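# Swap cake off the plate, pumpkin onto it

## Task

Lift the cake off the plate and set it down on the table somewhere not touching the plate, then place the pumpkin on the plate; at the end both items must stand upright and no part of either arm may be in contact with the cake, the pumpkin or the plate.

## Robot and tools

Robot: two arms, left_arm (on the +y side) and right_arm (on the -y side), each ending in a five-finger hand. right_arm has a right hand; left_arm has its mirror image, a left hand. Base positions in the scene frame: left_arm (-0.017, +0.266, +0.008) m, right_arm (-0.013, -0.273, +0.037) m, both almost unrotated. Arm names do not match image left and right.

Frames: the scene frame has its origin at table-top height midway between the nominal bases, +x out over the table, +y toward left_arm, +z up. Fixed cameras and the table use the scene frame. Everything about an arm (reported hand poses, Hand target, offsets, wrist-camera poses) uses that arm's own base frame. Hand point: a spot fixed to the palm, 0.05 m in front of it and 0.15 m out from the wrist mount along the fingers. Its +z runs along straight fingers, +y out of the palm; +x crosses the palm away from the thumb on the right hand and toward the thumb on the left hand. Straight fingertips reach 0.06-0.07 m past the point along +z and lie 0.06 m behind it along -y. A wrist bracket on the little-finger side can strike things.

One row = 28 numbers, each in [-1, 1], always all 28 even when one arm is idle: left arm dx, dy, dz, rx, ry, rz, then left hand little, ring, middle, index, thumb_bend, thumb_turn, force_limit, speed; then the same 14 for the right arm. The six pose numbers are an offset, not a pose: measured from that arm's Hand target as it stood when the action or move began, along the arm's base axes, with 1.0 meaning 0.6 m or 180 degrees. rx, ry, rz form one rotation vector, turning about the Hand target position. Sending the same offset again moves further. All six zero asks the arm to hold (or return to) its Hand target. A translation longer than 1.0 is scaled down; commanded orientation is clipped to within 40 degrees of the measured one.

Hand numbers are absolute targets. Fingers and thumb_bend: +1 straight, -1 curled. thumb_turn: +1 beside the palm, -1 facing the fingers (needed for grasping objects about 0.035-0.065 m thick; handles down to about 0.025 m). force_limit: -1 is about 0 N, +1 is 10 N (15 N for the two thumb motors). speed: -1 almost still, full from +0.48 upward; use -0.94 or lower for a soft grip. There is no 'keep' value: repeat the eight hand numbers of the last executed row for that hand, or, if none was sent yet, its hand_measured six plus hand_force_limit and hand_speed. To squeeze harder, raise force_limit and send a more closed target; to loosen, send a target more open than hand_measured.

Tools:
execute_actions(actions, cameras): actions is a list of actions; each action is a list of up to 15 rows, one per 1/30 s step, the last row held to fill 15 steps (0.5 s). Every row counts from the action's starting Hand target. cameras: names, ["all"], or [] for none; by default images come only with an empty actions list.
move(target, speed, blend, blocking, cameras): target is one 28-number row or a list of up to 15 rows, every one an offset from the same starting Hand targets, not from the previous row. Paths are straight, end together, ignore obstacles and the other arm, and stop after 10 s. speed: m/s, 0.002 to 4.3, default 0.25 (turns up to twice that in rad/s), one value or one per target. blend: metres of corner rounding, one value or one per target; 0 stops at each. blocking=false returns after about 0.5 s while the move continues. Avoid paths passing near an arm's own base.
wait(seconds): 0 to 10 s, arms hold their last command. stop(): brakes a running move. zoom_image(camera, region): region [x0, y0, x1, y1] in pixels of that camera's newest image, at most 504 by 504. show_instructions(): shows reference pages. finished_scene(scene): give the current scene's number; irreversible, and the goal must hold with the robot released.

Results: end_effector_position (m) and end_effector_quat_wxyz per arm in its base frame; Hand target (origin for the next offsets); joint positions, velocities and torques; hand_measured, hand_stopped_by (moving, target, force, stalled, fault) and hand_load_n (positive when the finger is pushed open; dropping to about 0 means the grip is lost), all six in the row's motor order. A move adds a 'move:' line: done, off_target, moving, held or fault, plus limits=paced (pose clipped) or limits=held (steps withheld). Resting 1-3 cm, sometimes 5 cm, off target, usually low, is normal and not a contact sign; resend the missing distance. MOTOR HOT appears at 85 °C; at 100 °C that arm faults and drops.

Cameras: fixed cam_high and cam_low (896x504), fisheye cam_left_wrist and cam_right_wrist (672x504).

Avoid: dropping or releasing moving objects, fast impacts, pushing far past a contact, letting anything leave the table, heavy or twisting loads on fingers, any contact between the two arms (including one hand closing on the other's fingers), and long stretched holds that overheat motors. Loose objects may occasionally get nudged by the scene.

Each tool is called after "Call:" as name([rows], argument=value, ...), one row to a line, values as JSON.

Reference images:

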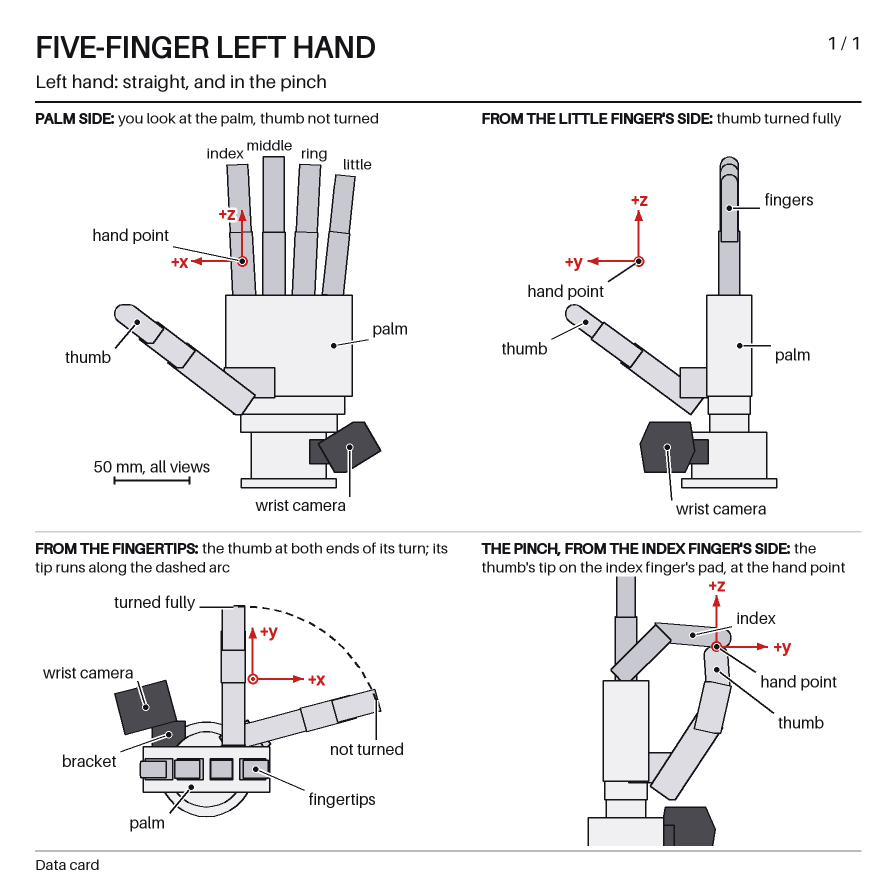

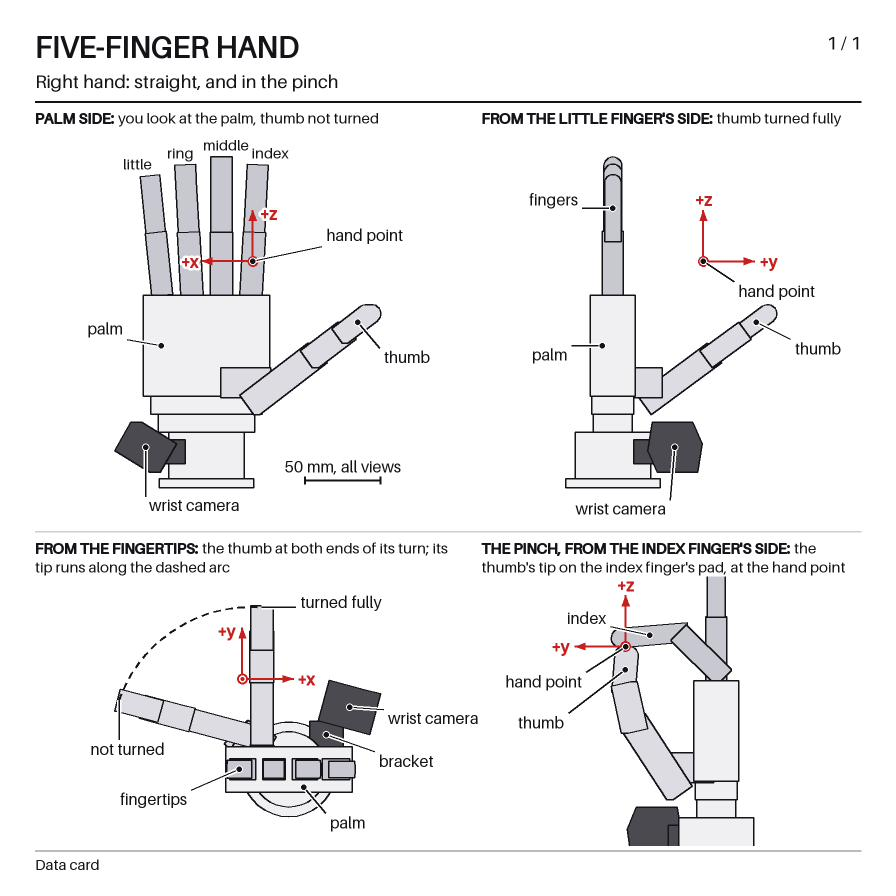

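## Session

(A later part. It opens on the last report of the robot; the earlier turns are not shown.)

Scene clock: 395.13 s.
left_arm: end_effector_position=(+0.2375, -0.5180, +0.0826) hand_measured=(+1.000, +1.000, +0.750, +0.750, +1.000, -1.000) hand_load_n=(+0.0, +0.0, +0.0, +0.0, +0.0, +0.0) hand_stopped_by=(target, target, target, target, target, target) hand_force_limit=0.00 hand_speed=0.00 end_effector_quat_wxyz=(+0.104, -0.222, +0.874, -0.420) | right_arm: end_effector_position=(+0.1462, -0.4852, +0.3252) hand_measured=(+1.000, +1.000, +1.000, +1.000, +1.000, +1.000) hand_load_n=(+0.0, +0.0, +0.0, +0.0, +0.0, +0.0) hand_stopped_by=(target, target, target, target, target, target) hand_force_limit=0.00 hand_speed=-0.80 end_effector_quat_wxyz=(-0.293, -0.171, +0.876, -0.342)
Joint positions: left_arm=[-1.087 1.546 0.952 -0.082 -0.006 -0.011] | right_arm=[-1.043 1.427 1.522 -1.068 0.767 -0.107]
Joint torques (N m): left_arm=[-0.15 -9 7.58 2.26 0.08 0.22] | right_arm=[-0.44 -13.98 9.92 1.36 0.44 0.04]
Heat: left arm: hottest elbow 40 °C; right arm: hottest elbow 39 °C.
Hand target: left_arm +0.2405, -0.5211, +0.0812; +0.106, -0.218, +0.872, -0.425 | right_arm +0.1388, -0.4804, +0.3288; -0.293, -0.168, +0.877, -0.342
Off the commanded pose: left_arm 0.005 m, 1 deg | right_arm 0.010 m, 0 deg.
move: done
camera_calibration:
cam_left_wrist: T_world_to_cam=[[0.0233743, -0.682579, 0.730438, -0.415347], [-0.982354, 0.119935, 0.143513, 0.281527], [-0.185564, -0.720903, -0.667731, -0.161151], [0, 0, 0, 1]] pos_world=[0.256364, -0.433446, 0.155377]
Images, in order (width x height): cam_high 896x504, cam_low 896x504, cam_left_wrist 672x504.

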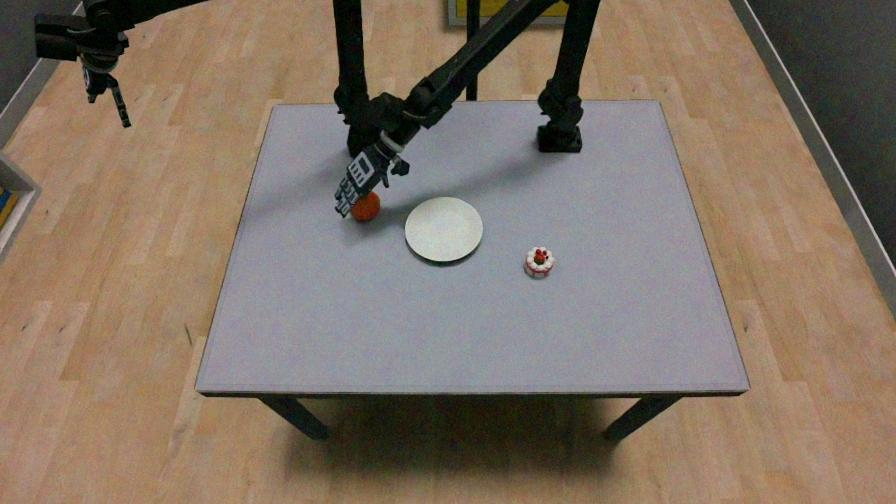

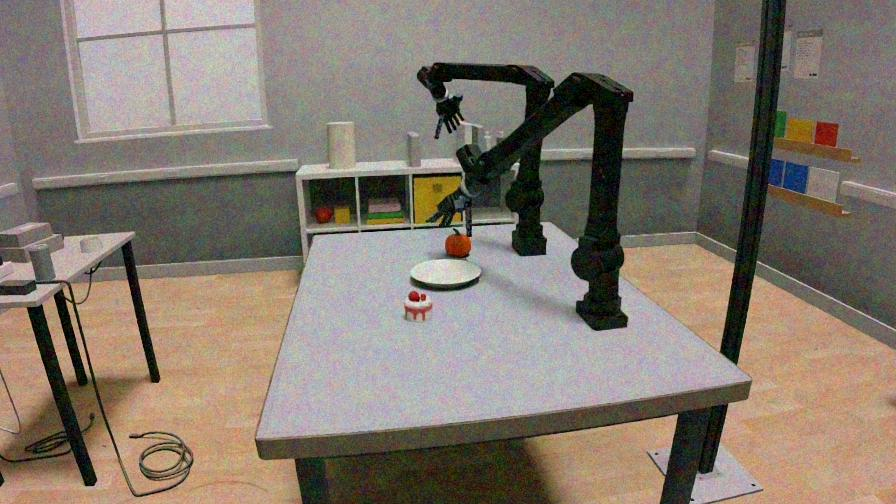

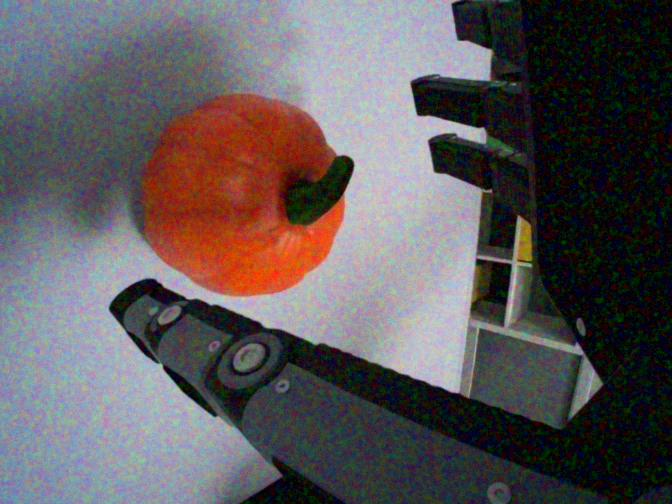

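Call:
move(target=[0.0017,0.001,-0.0787,0,0,0,1,1,0.75,0.75,1,-1,0,0,0,0,0,0,0,0,1,1,1,1,1,1,0,-0.8], speed=0.06, cameras=["cam_high","cam_low","cam_left_wrist"])

Call:
zoom_image(camera="cam_low", region=[410, 180, 510, 280])

Call:
zoom_image(camera="cam_high", region=[310, 130, 430, 240])

Scene clock: 416.57 s.
left_arm: end_effector_position=(+0.2379, -0.5193, +0.0375) hand_measured=(+1.000, +1.000, +0.750, +0.750, +1.000, -1.000) hand_load_n=(+0.0, +0.0, +0.0, -0.5, +0.0, +0.0) hand_stopped_by=(target, target, target, target, target, target) hand_force_limit=0.00 hand_speed=0.00 end_effector_quat_wxyz=(+0.104, -0.221, +0.873, -0.422) | right_arm: end_effector_position=(+0.1462, -0.4852, +0.3252) hand_measured=(+1.000, +1.000, +1.000, +1.000, +1.000, +1.000) hand_load_n=(+0.0, +0.0, +0.0, +0.0, +0.0, +0.0) hand_stopped_by=(target, target, target, target, target, target) hand_force_limit=0.00 hand_speed=-0.80 end_effector_quat_wxyz=(-0.293, -0.171, +0.876, -0.342)
Joint positions: left_arm=[-1.087 1.628 0.904 0.054 -0.005 -0.009] | right_arm=[-1.043 1.427 1.522 -1.068 0.767 -0.107]
Joint torques (N m): left_arm=[0.03 -9.41 6.87 2.3 0.06 0.21] | right_arm=[0.15 -14.1 10.17 1.24 0.47 0.01]
Heat: left arm: hottest elbow 39 °C; right arm: hottest elbow 39 °C.
Hand target: left_arm +0.2415, -0.5205, +0.0338; +0.106, -0.218, +0.872, -0.425 | right_arm +0.1388, -0.4804, +0.3288; -0.293, -0.168, +0.877, -0.342
Off the commanded pose: left_arm 0.005 m, 1 deg | right_arm 0.010 m, 0 deg.
move: done
camera_calibration:
cam_left_wrist: T_world_to_cam=[[0.0203696, -0.67997, 0.732957, -0.381318], [-0.98233, 0.122808, 0.141229, 0.290163], [-0.186044, -0.722883, -0.665453, -0.193158], [0, 0, 0, 1]] pos_world=[0.256868, -0.434549, 0.109973]
Images, in order (width x height): cam_high 896x504, cam_low 896x504, cam_left_wrist 672x504.

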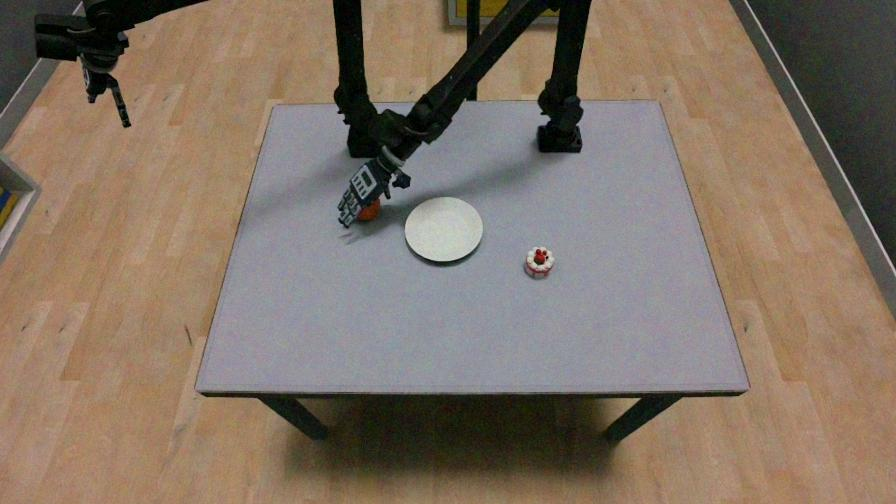

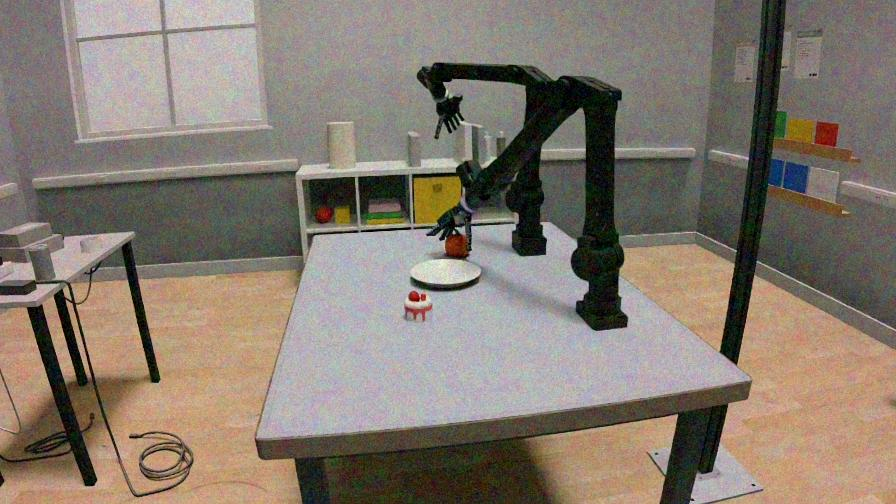

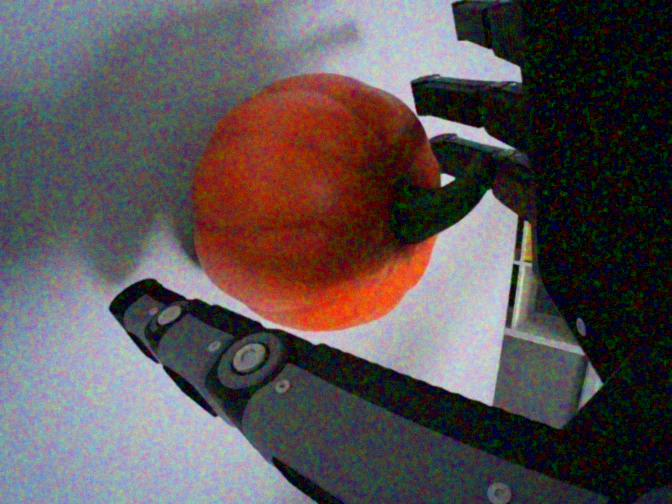

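Scaled by 5.040.

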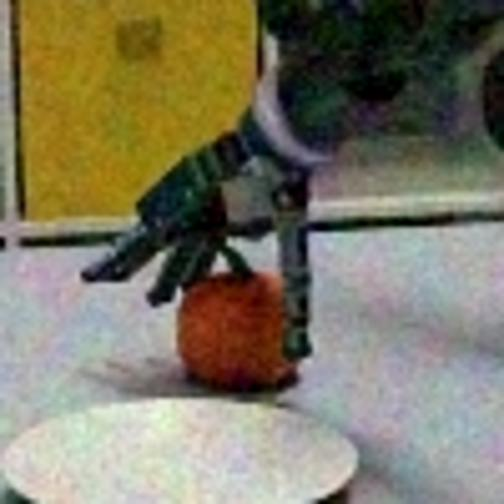

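Scaled by 4.200.

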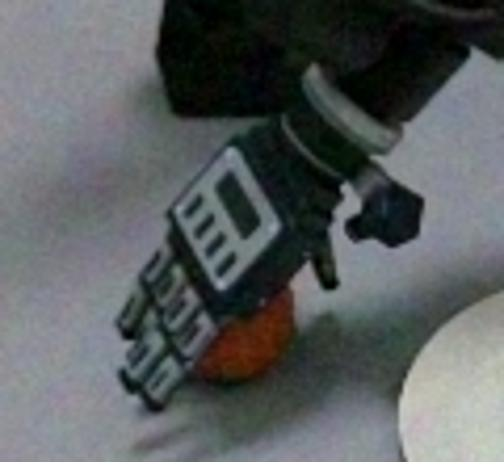

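Call:
move(target=[0,0,-0.003,0,0,0,1,1,0,0,1,-1,-0.1,-0.88,0,0,0,0,0,0,1,1,1,1,1,1,0,-0.8], speed=0.06, cameras=["cam_high","cam_low","cam_left_wrist"])

Call:
zoom_image(camera="cam_low", region=[410, 180, 510, 280])

Call:
zoom_image(camera="cam_high", region=[310, 130, 430, 240])

Scene clock: 440.37 s.
left_arm: end_effector_position=(+0.2386, -0.5207, +0.0382) hand_measured=(+1.000, +1.000, +0.262, +0.284, +1.000, -1.000) hand_load_n=(+0.0, +0.0, +5.5, +4.5, +1.5, +0.5) hand_stopped_by=(target, target, force, force, target, target) hand_force_limit=-0.10 hand_speed=-0.88 end_effector_quat_wxyz=(+0.105, -0.220, +0.872, -0.425) | right_arm: end_effector_position=(+0.1462, -0.4852, +0.3252) hand_measured=(+1.000, +1.000, +1.000, +1.000, +1.000, +1.000) hand_load_n=(+0.0, +0.0, +0.0, +0.0, +0.0, +0.0) hand_stopped_by=(target, target, target, target, target, target) hand_force_limit=0.00 hand_speed=-0.80 end_effector_quat_wxyz=(-0.293, -0.171, +0.876, -0.342)
Joint positions: left_arm=[-1.087 1.63 0.904 0.062 -0.005 -0.009] | right_arm=[-1.043 1.427 1.522 -1.068 0.767 -0.107]
Joint torques (N m): left_arm=[0.09 -9 6.78 2.25 0.05 0.21] | right_arm=[-1.03 -13.98 10.15 1.29 0.43 -0.01]
Heat: left arm: hottest elbow 39 °C; right arm: hottest elbow 39 °C.
Hand target: left_arm +0.2415, -0.5204, +0.0320; +0.106, -0.218, +0.872, -0.425 | right_arm +0.1388, -0.4804, +0.3288; -0.293, -0.168, +0.877, -0.342
Off the commanded pose: left_arm 0.007 m, 0 deg | right_arm 0.010 m, 0 deg.
move: done
camera_calibration:
cam_left_wrist: T_world_to_cam=[[0.0176464, -0.675611, 0.737047, -0.380011], [-0.982786, 0.123865, 0.13707, 0.291763], [-0.1839, -0.726778, -0.661796, -0.196173], [0, 0, 0, 1]] pos_world=[0.257371, -0.435454, 0.110267]
Images, in order (width x height): cam_high 896x504, cam_low 896x504, cam_left_wrist 672x504.

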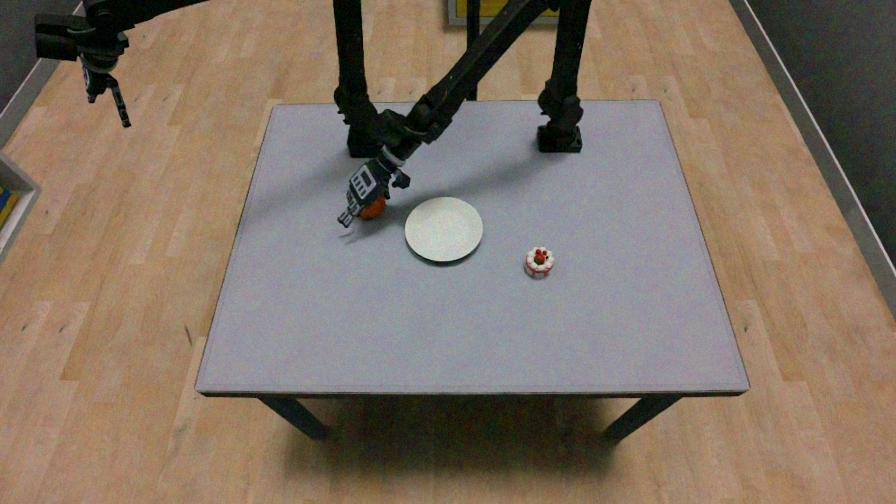

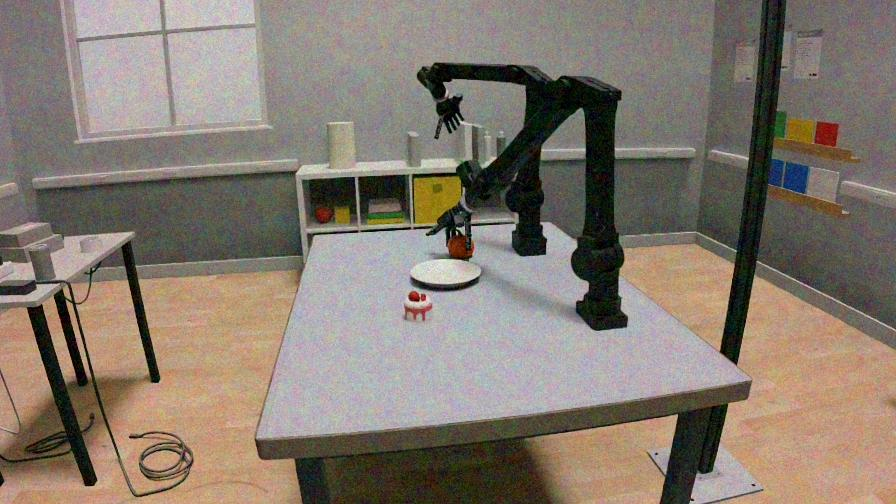

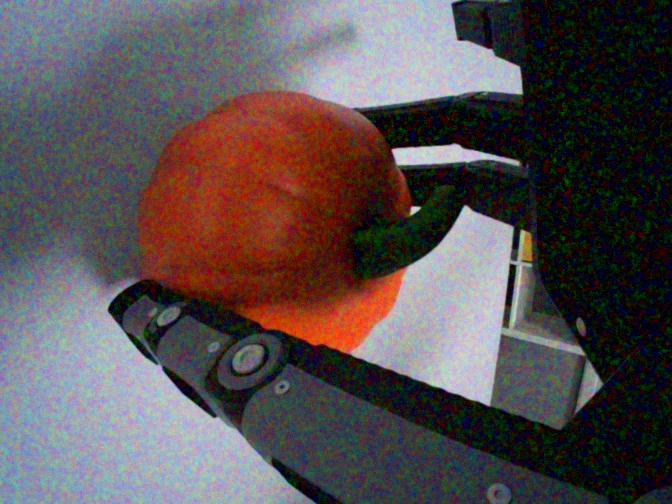

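Scaled by 5.040.

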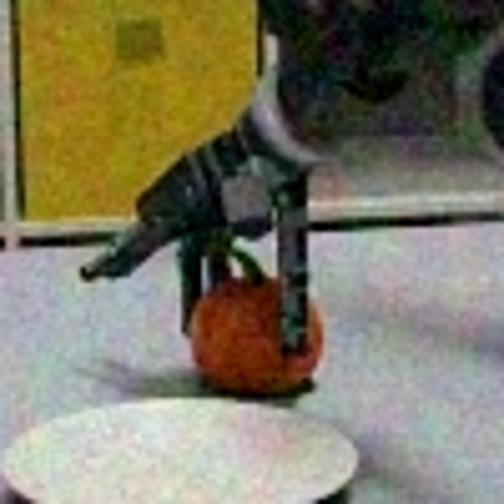

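Scaled by 4.200.

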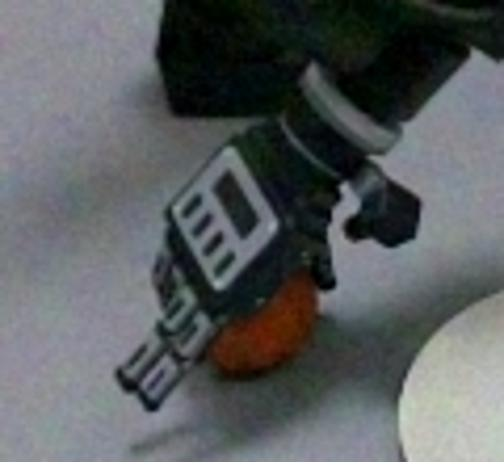

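Call:
move(target=[0.005,-0.01,0.1,0,0,0,1,1,0,0,1,-1,-0.1,-0.88,0,0,0,0,0,0,1,1,1,1,1,1,0,-0.8], speed=0.08, cameras=["cam_high","cam_low","cam_left_wrist"])

Call:
zoom_image(camera="cam_low", region=[410, 180, 510, 280])

Scene clock: 450.57 s.
left_arm: end_effector_position=(+0.2298, -0.5037, +0.0546) hand_measured=(+1.000, +1.000, +0.262, +0.284, +1.000, -1.000) hand_load_n=(+0.0, +0.0, +6.0, +4.5, +1.5, +0.5) hand_stopped_by=(target, target, force, force, target, target) hand_force_limit=-0.10 hand_speed=-0.88 end_effector_quat_wxyz=(+0.098, -0.223, +0.886, -0.394) | right_arm: end_effector_position=(+0.1462, -0.4852, +0.3252) hand_measured=(+1.000, +1.000, +1.000, +1.000, +1.000, +1.000) hand_load_n=(+0.0, +0.0, +0.0, +0.0, +0.5, +0.0) hand_stopped_by=(target, target, target, target, target, target) hand_force_limit=0.00 hand_speed=-0.80 end_effector_quat_wxyz=(-0.293, -0.171, +0.876, -0.342)
Joint positions: left_arm=[-1.087 1.569 0.922 -0.088 -0.005 -0.008] | right_arm=[-1.043 1.427 1.522 -1.068 0.767 -0.107]
Joint torques (N m): left_arm=[-0.15 -11.34 11.41 1.21 0.05 0.2] | right_arm=[-0.15 -14.21 10.04 1.13 0.41 0.09]
Heat: left arm: hottest elbow 39 °C; right arm: hottest elbow 39 °C.
Hand target: left_arm +0.2446, -0.5265, +0.0921; +0.107, -0.218, +0.872, -0.425 | right_arm +0.1388, -0.4804, +0.3288; -0.293, -0.168, +0.877, -0.342
Off the commanded pose: left_arm 0.046 m, 4 deg | right_arm 0.010 m, 0 deg.
move: off_target (left_arm)
camera_calibration:
cam_left_wrist: T_world_to_cam=[[0.0407376, -0.720386, 0.692376, -0.405881], [-0.977647, 0.114313, 0.17646, 0.270451], [-0.206267, -0.684088, -0.699627, -0.145891], [0, 0, 0, 1]] pos_world=[0.250848, -0.42311, 0.131229]
Images, in order (width x height): cam_high 896x504, cam_low 896x504, cam_left_wrist 672x504.

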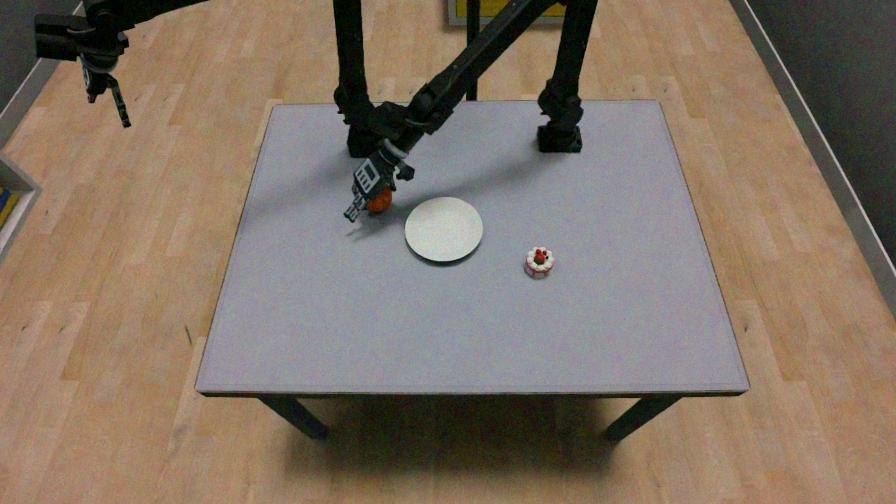

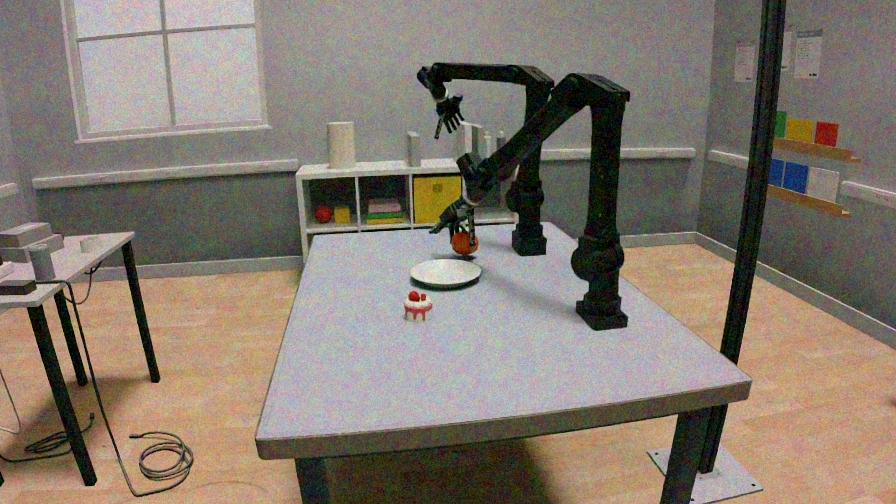

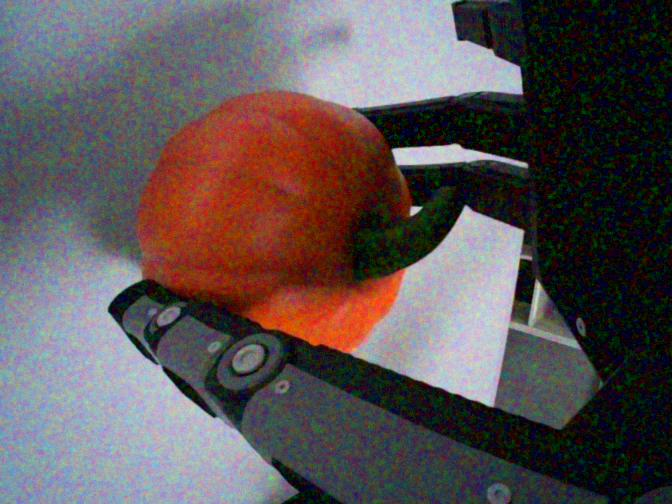

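Scaled by 5.040.

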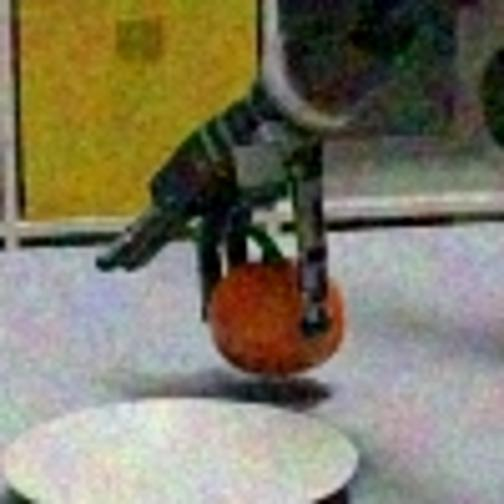

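Call:
move([
  [0,0,0.13,0,0,0,1,1,0,0,1,-1,-0.1,-0.88,0,0,0,0,0,0,1,1,1,1,1,1,0,-0.8],
  [0.107,0.326,0.147,0,0,0.1,1,1,0,0,1,-1,-0.1,-0.88,0,0,0,0,0,0,1,1,1,1,1,1,0,-0.8],
], speed=0.13, blend=0.04, cameras=["cam_high","cam_low","cam_left_wrist"])

Call:
zoom_image(camera="cam_low", region=[380, 180, 510, 300])

Call:
zoom_image(camera="cam_high", region=[380, 150, 510, 270])

Scene clock: 463.80 s.
left_arm: end_effector_position=(+0.3082, -0.3348, +0.1735) hand_measured=(+1.000, +1.000, +0.262, +0.284, +1.000, -1.000) hand_load_n=(+0.0, +0.0, +5.5, +4.5, +1.5, +0.5) hand_stopped_by=(target, target, force, force, target, target) hand_force_limit=-0.10 hand_speed=-0.88 end_effector_quat_wxyz=(+0.168, -0.354, +0.829, -0.399) | right_arm: end_effector_position=(+0.1462, -0.4852, +0.3252) hand_measured=(+1.000, +1.000, +1.000, +1.000, +1.000, +1.000) hand_load_n=(+0.0, +0.0, +0.0, +0.0, +0.0, +0.0) hand_stopped_by=(target, target, target, target, target, target) hand_force_limit=0.00 hand_speed=-0.80 end_effector_quat_wxyz=(-0.293, -0.171, +0.876, -0.342)
Joint positions: left_arm=[-0.753 1.119 0.819 -0.375 0.013 0.005] | right_arm=[-1.043 1.427 1.522 -1.068 0.767 -0.107]
Joint torques (N m): left_arm=[-0.09 -6.53 8.47 1.24 0.07 0.2] | right_arm=[-0.44 -13.86 10.21 1.11 0.44 0.05]
Heat: left arm: hottest elbow 42 °C; right arm: hottest elbow 39 °C.
Hand target: left_arm +0.3088, -0.3308, +0.1802; +0.172, -0.352, +0.827, -0.403 | right_arm +0.1388, -0.4804, +0.3288; -0.293, -0.168, +0.877, -0.342
Off the commanded pose: left_arm 0.008 m, 1 deg | right_arm 0.010 m, 0 deg.
move: done; blend cut to 0.0387 m at target 1
camera_calibration:
cam_left_wrist: T_world_to_cam=[[0.229646, -0.643037, 0.730593, -0.408746], [-0.972333, -0.184589, 0.143164, 0.210987], [0.0427995, -0.743256, -0.667637, -0.0331691], [0, 0, 0, 1]] pos_world=[0.300436, -0.248546, 0.246276]
Images, in order (width x height): cam_high 896x504, cam_low 896x504, cam_left_wrist 672x504.

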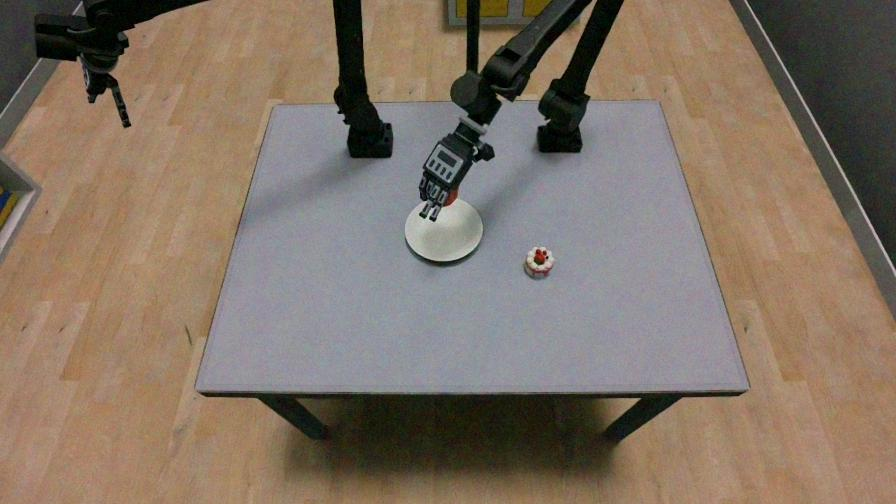

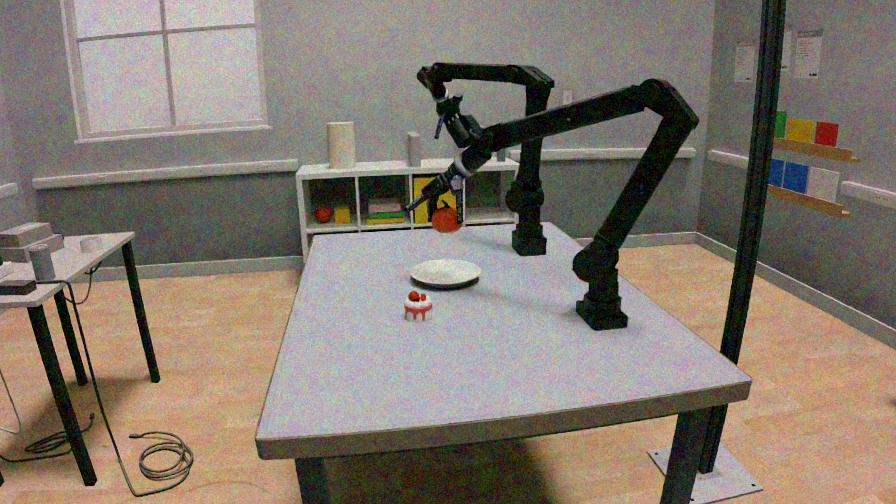

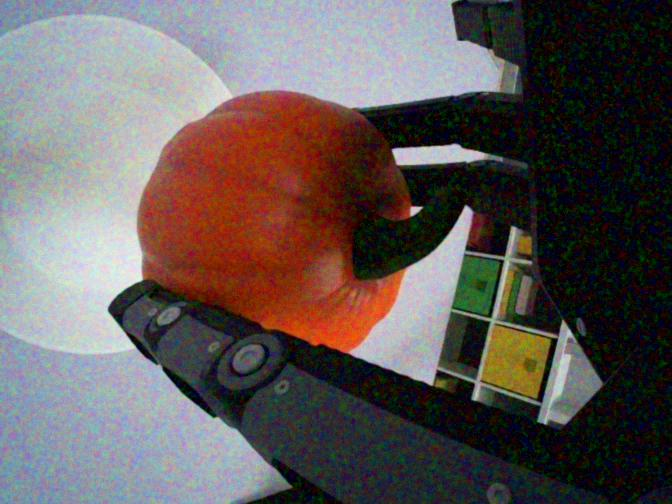

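Scaled by 3.877.

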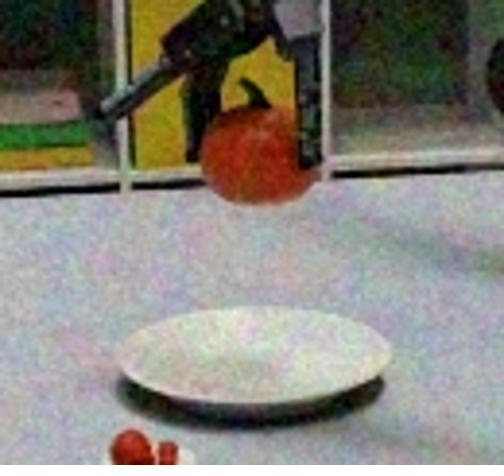

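Scaled by 3.877.

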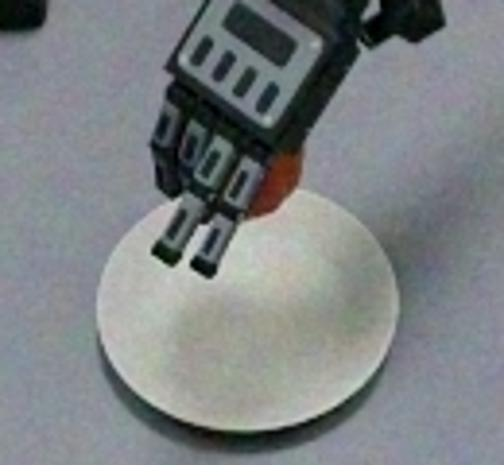

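Call:
move(target=[0.005,0.001,-0.172,0,0,0,1,1,0,0,1,-1,-0.1,-0.88,0,0,0,0,0,0,1,1,1,1,1,1,0,-0.8], speed=0.1, cameras=["cam_high","cam_low","cam_left_wrist"])

Call:
zoom_image(camera="cam_low", region=[390, 200, 500, 300])

Call:
zoom_image(camera="cam_high", region=[390, 160, 500, 270])

Scene clock: 491.67 s.
left_arm: end_effector_position=(+0.3047, -0.3294, +0.0754) hand_measured=(+1.000, +1.000, +0.262, +0.284, +1.000, -1.000) hand_load_n=(+0.0, +0.0, +5.5, +4.0, +1.5, +0.5) hand_stopped_by=(target, target, force, force, target, target) hand_force_limit=-0.10 hand_speed=-0.88 end_effector_quat_wxyz=(+0.166, -0.353, +0.831, -0.397) | right_arm: end_effector_position=(+0.1462, -0.4852, +0.3252) hand_measured=(+1.000, +1.000, +1.000, +1.000, +1.000, +1.000) hand_load_n=(+0.0, +0.0, +0.0, +0.0, +0.0, +0.0) hand_stopped_by=(target, target, target, target, target, target) hand_force_limit=0.00 hand_speed=-0.80 end_effector_quat_wxyz=(-0.293, -0.171, +0.876, -0.342)
Joint positions: left_arm=[-0.748 1.246 0.632 -0.068 0.019 0.01] | right_arm=[-1.043 1.427 1.522 -1.068 0.767 -0.107]
Joint torques (N m): left_arm=[0.44 -5.36 7.58 2.33 0.09 0.18] | right_arm=[-1.44 -14.1 10.11 1.47 0.44 0.05]
Heat: left arm: hottest elbow 40 °C; right arm: hottest elbow 39 °C.
Hand target: left_arm +0.3117, -0.3303, +0.0770; +0.172, -0.352, +0.827, -0.403 | right_arm +0.1388, -0.4804, +0.3288; -0.293, -0.168, +0.877, -0.342
Off the commanded pose: left_arm 0.007 m, 1 deg | right_arm 0.010 m, 0 deg.
move: done
camera_calibration:
cam_left_wrist: T_world_to_cam=[[0.231017, -0.647067, 0.726592, -0.334218], [-0.972216, -0.182527, 0.146563, 0.223057], [0.0377863, -0.740262, -0.671255, -0.0917178], [0, 0, 0, 1]] pos_world=[0.297536, -0.243443, 0.148582]
Images, in order (width x height): cam_high 896x504, cam_low 896x504, cam_left_wrist 672x504.

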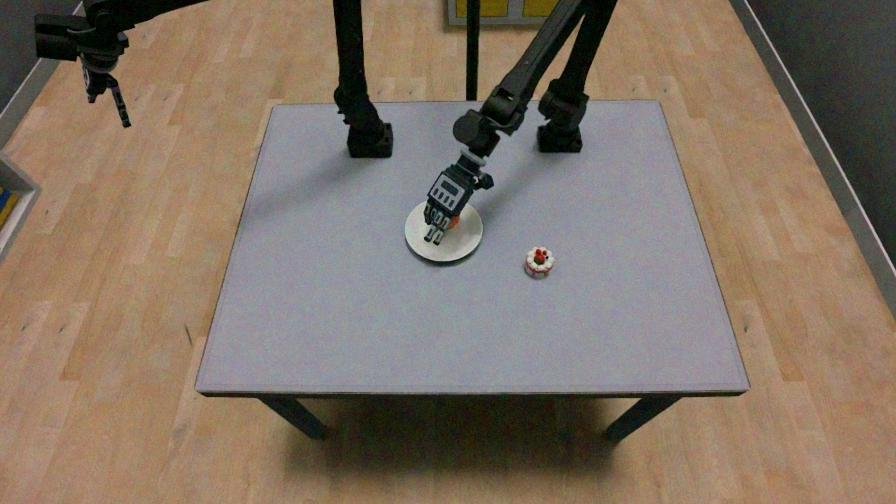

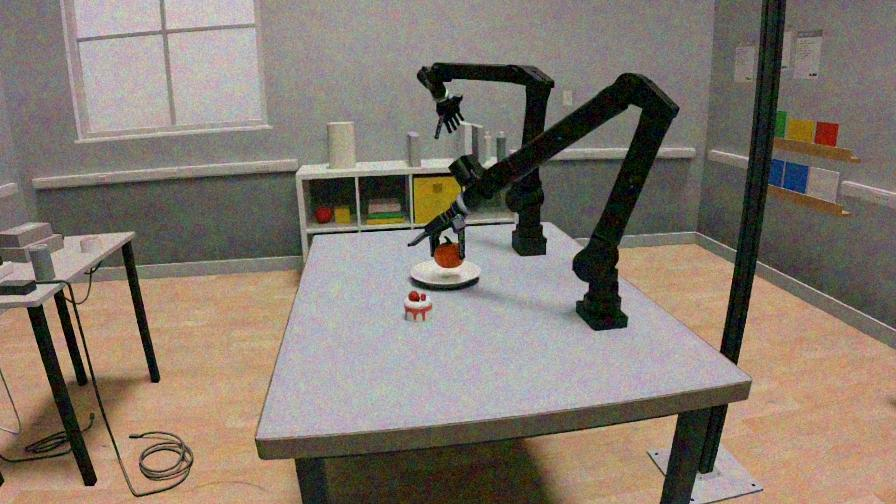

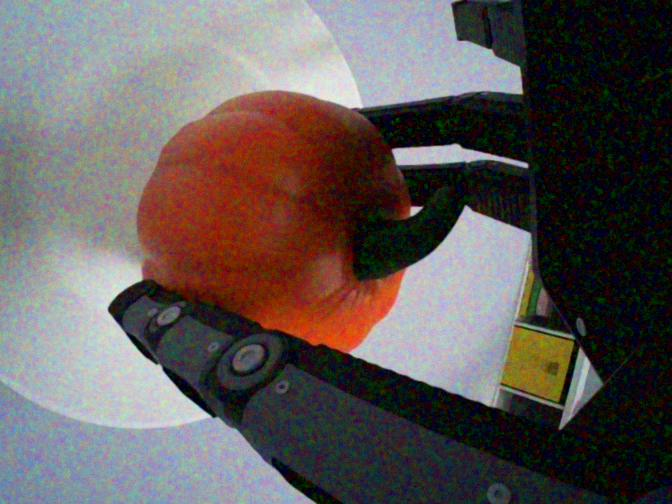

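Scaled by 4.582.

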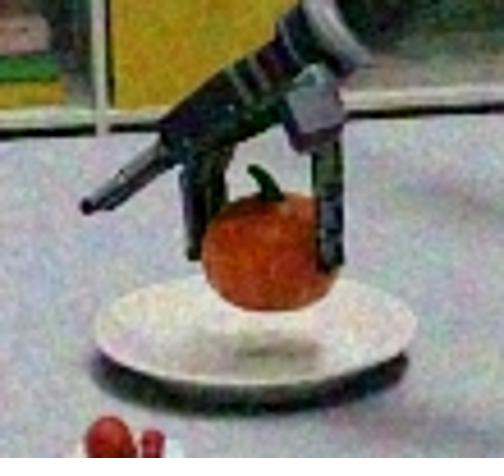

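Scaled by 4.582.

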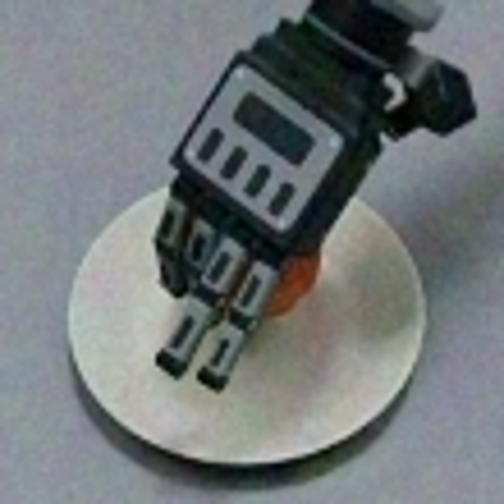

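Call:
move([
  [0.015,-0.0017,0,0,0,0,1,1,0,0,1,-1,-0.1,-0.88,0,0,0,0,0,0,1,1,1,1,1,1,0,-0.8],
  [0.015,-0.0017,-0.0467,0,0,0,1,1,0,0,1,-1,-0.1,-0.88,0,0,0,0,0,0,1,1,1,1,1,1,0,-0.8],
], speed=0.05, cameras=["cam_high","cam_low","cam_left_wrist"])

Call:
zoom_image(camera="cam_low", region=[390, 200, 500, 300])

Call:
zoom_image(camera="cam_high", region=[390, 160, 500, 270])

Scene clock: 501.93 s.
left_arm: end_effector_position=(+0.3144, -0.3308, +0.0483) hand_measured=(+1.000, +1.000, +0.262, +0.284, +1.000, -1.000) hand_load_n=(+0.0, -0.5, +6.0, +4.5, +1.5, +0.5) hand_stopped_by=(target, target, force, force, target, target) hand_force_limit=-0.10 hand_speed=-0.88 end_effector_quat_wxyz=(+0.167, -0.353, +0.830, -0.397) | right_arm: end_effector_position=(+0.1462, -0.4852, +0.3252) hand_measured=(+1.000, +1.000, +1.000, +1.000, +1.000, +1.000) hand_load_n=(+0.0, +0.0, +0.0, +0.0, +0.0, +0.0) hand_stopped_by=(target, target, target, target, target, target) hand_force_limit=0.00 hand_speed=-0.80 end_effector_quat_wxyz=(-0.293, -0.171, +0.876, -0.342)
Joint positions: left_arm=[-0.732 1.329 0.613 0.036 0.031 0.02] | right_arm=[-1.043 1.427 1.522 -1.068 0.767 -0.107]
Joint torques (N m): left_arm=[0.09 -5.77 7.17 2.45 0.09 0.2] | right_arm=[-0.79 -13.92 10.04 1.21 0.48 -0.01]
Heat: left arm: hottest elbow 39 °C; right arm: hottest elbow 39 °C.
Hand target: left_arm +0.3208, -0.3312, +0.0490; +0.172, -0.352, +0.827, -0.403 | right_arm +0.1388, -0.4804, +0.3288; -0.293, -0.168, +0.877, -0.342
Off the commanded pose: left_arm 0.006 m, 1 deg | right_arm 0.010 m, 0 deg.
move: done
camera_calibration:
cam_left_wrist: T_world_to_cam=[[0.230646, -0.645999, 0.727659, -0.317317], [-0.972244, -0.183196, 0.145535, 0.235998], [0.0392886, -0.741029, -0.670322, -0.111994], [0, 0, 0, 1]] pos_world=[0.307036, -0.244744, 0.12148]
Images, in order (width x height): cam_high 896x504, cam_low 896x504, cam_left_wrist 672x504.

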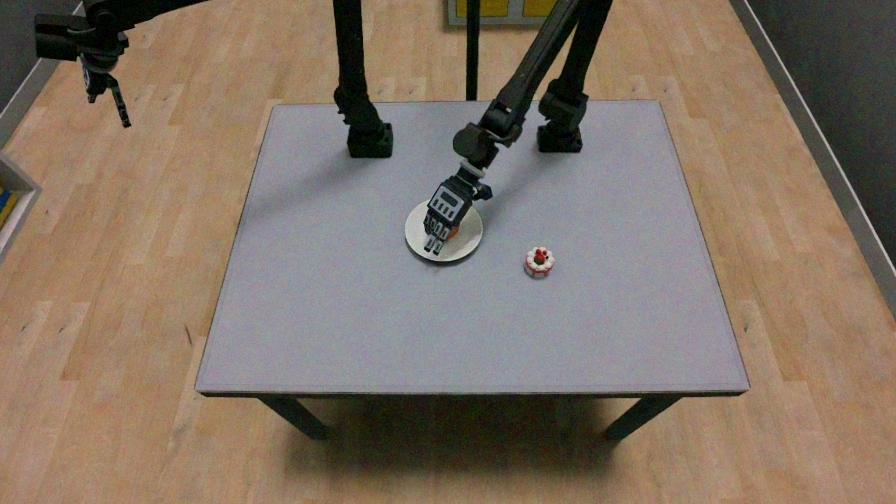

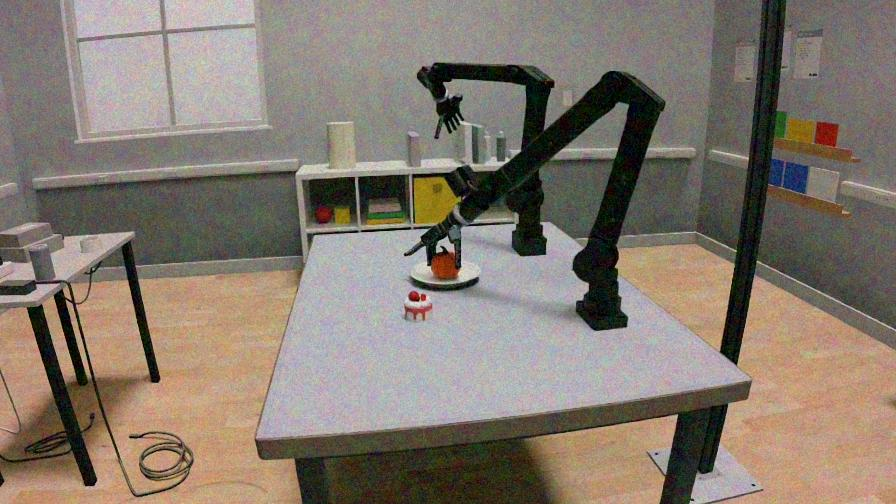

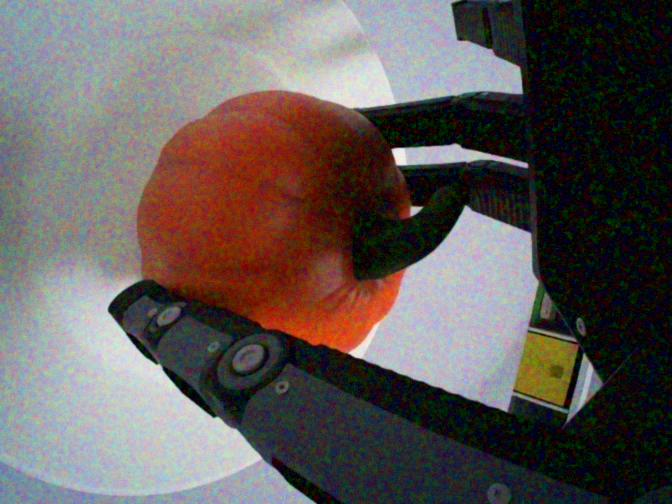

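Scaled by 4.582.

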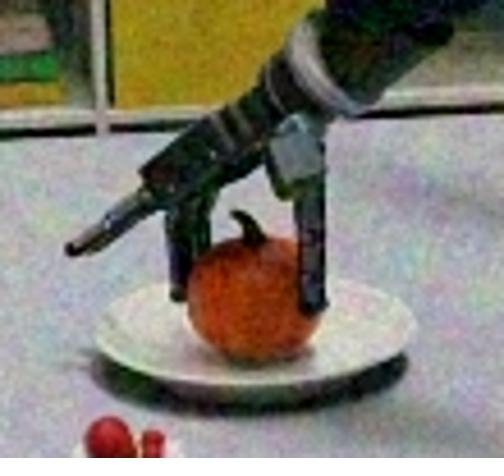

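Scaled by 4.582.

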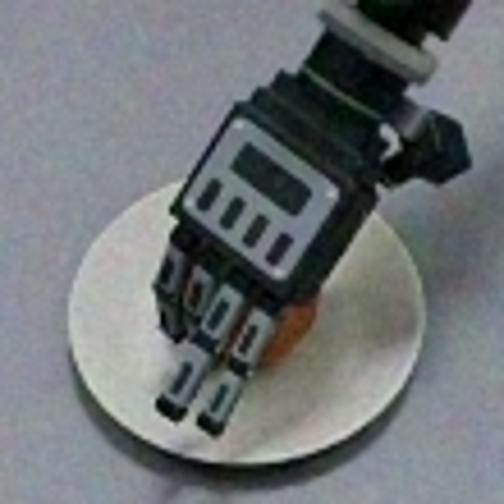

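Call:
move(target=[0,0,-0.0083,0,0,0,1,1,0,0,1,-1,-0.1,-0.88,0,0,0,0,0,0,1,1,1,1,1,1,0,-0.8], speed=0.04, cameras=["cam_low"])

Call:
zoom_image(camera="cam_low", region=[390, 200, 500, 300])

Scene clock: 507.00 s.
left_arm: end_effector_position=(+0.3149, -0.3313, +0.0445) hand_measured=(+1.000, +1.000, +0.262, +0.284, +1.000, -1.000) hand_load_n=(+0.0, +0.0, +5.5, +4.0, +1.5, +0.5) hand_stopped_by=(target, target, force, force, target, target) hand_force_limit=-0.10 hand_speed=-0.88 end_effector_quat_wxyz=(+0.167, -0.353, +0.830, -0.398) | right_arm: end_effector_position=(+0.1462, -0.4852, +0.3252) hand_measured=(+1.000, +1.000, +1.000, +1.000, +1.000, +1.000) hand_load_n=(+0.0, +0.0, +0.0, +0.0, -0.5, +0.0) hand_stopped_by=(target, target, target, target, target, target) hand_force_limit=0.00 hand_speed=-0.80 end_effector_quat_wxyz=(-0.293, -0.171, +0.876, -0.342)
Joint positions: left_arm=[-0.732 1.34 0.608 0.054 0.031 0.02] | right_arm=[-1.043 1.427 1.522 -1.068 0.767 -0.107]
Joint torques (N m): left_arm=[0.26 -5.71 6.93 2.56 0.1 0.18] | right_arm=[-0.5 -14.33 10.13 1.35 0.43 0.03]
Heat: left arm: hottest elbow 40 °C; right arm: hottest elbow 39 °C.
Hand target: left_arm +0.3209, -0.3312, +0.0442; +0.172, -0.352, +0.827, -0.403 | right_arm +0.1388, -0.4804, +0.3288; -0.293, -0.168, +0.877, -0.342
Off the commanded pose: left_arm 0.006 m, 1 deg | right_arm 0.010 m, 0 deg.
move: done
Images, in order (width x height): cam_low 896x504.

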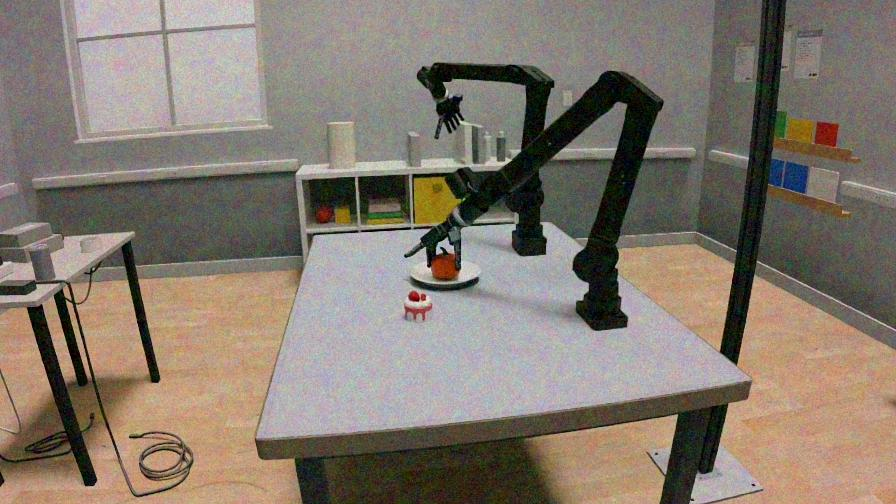

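Scaled by 4.582.

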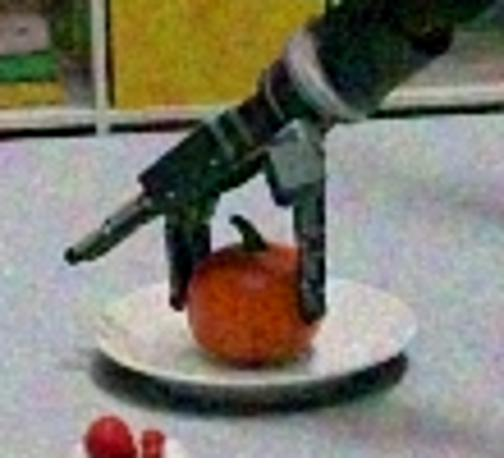

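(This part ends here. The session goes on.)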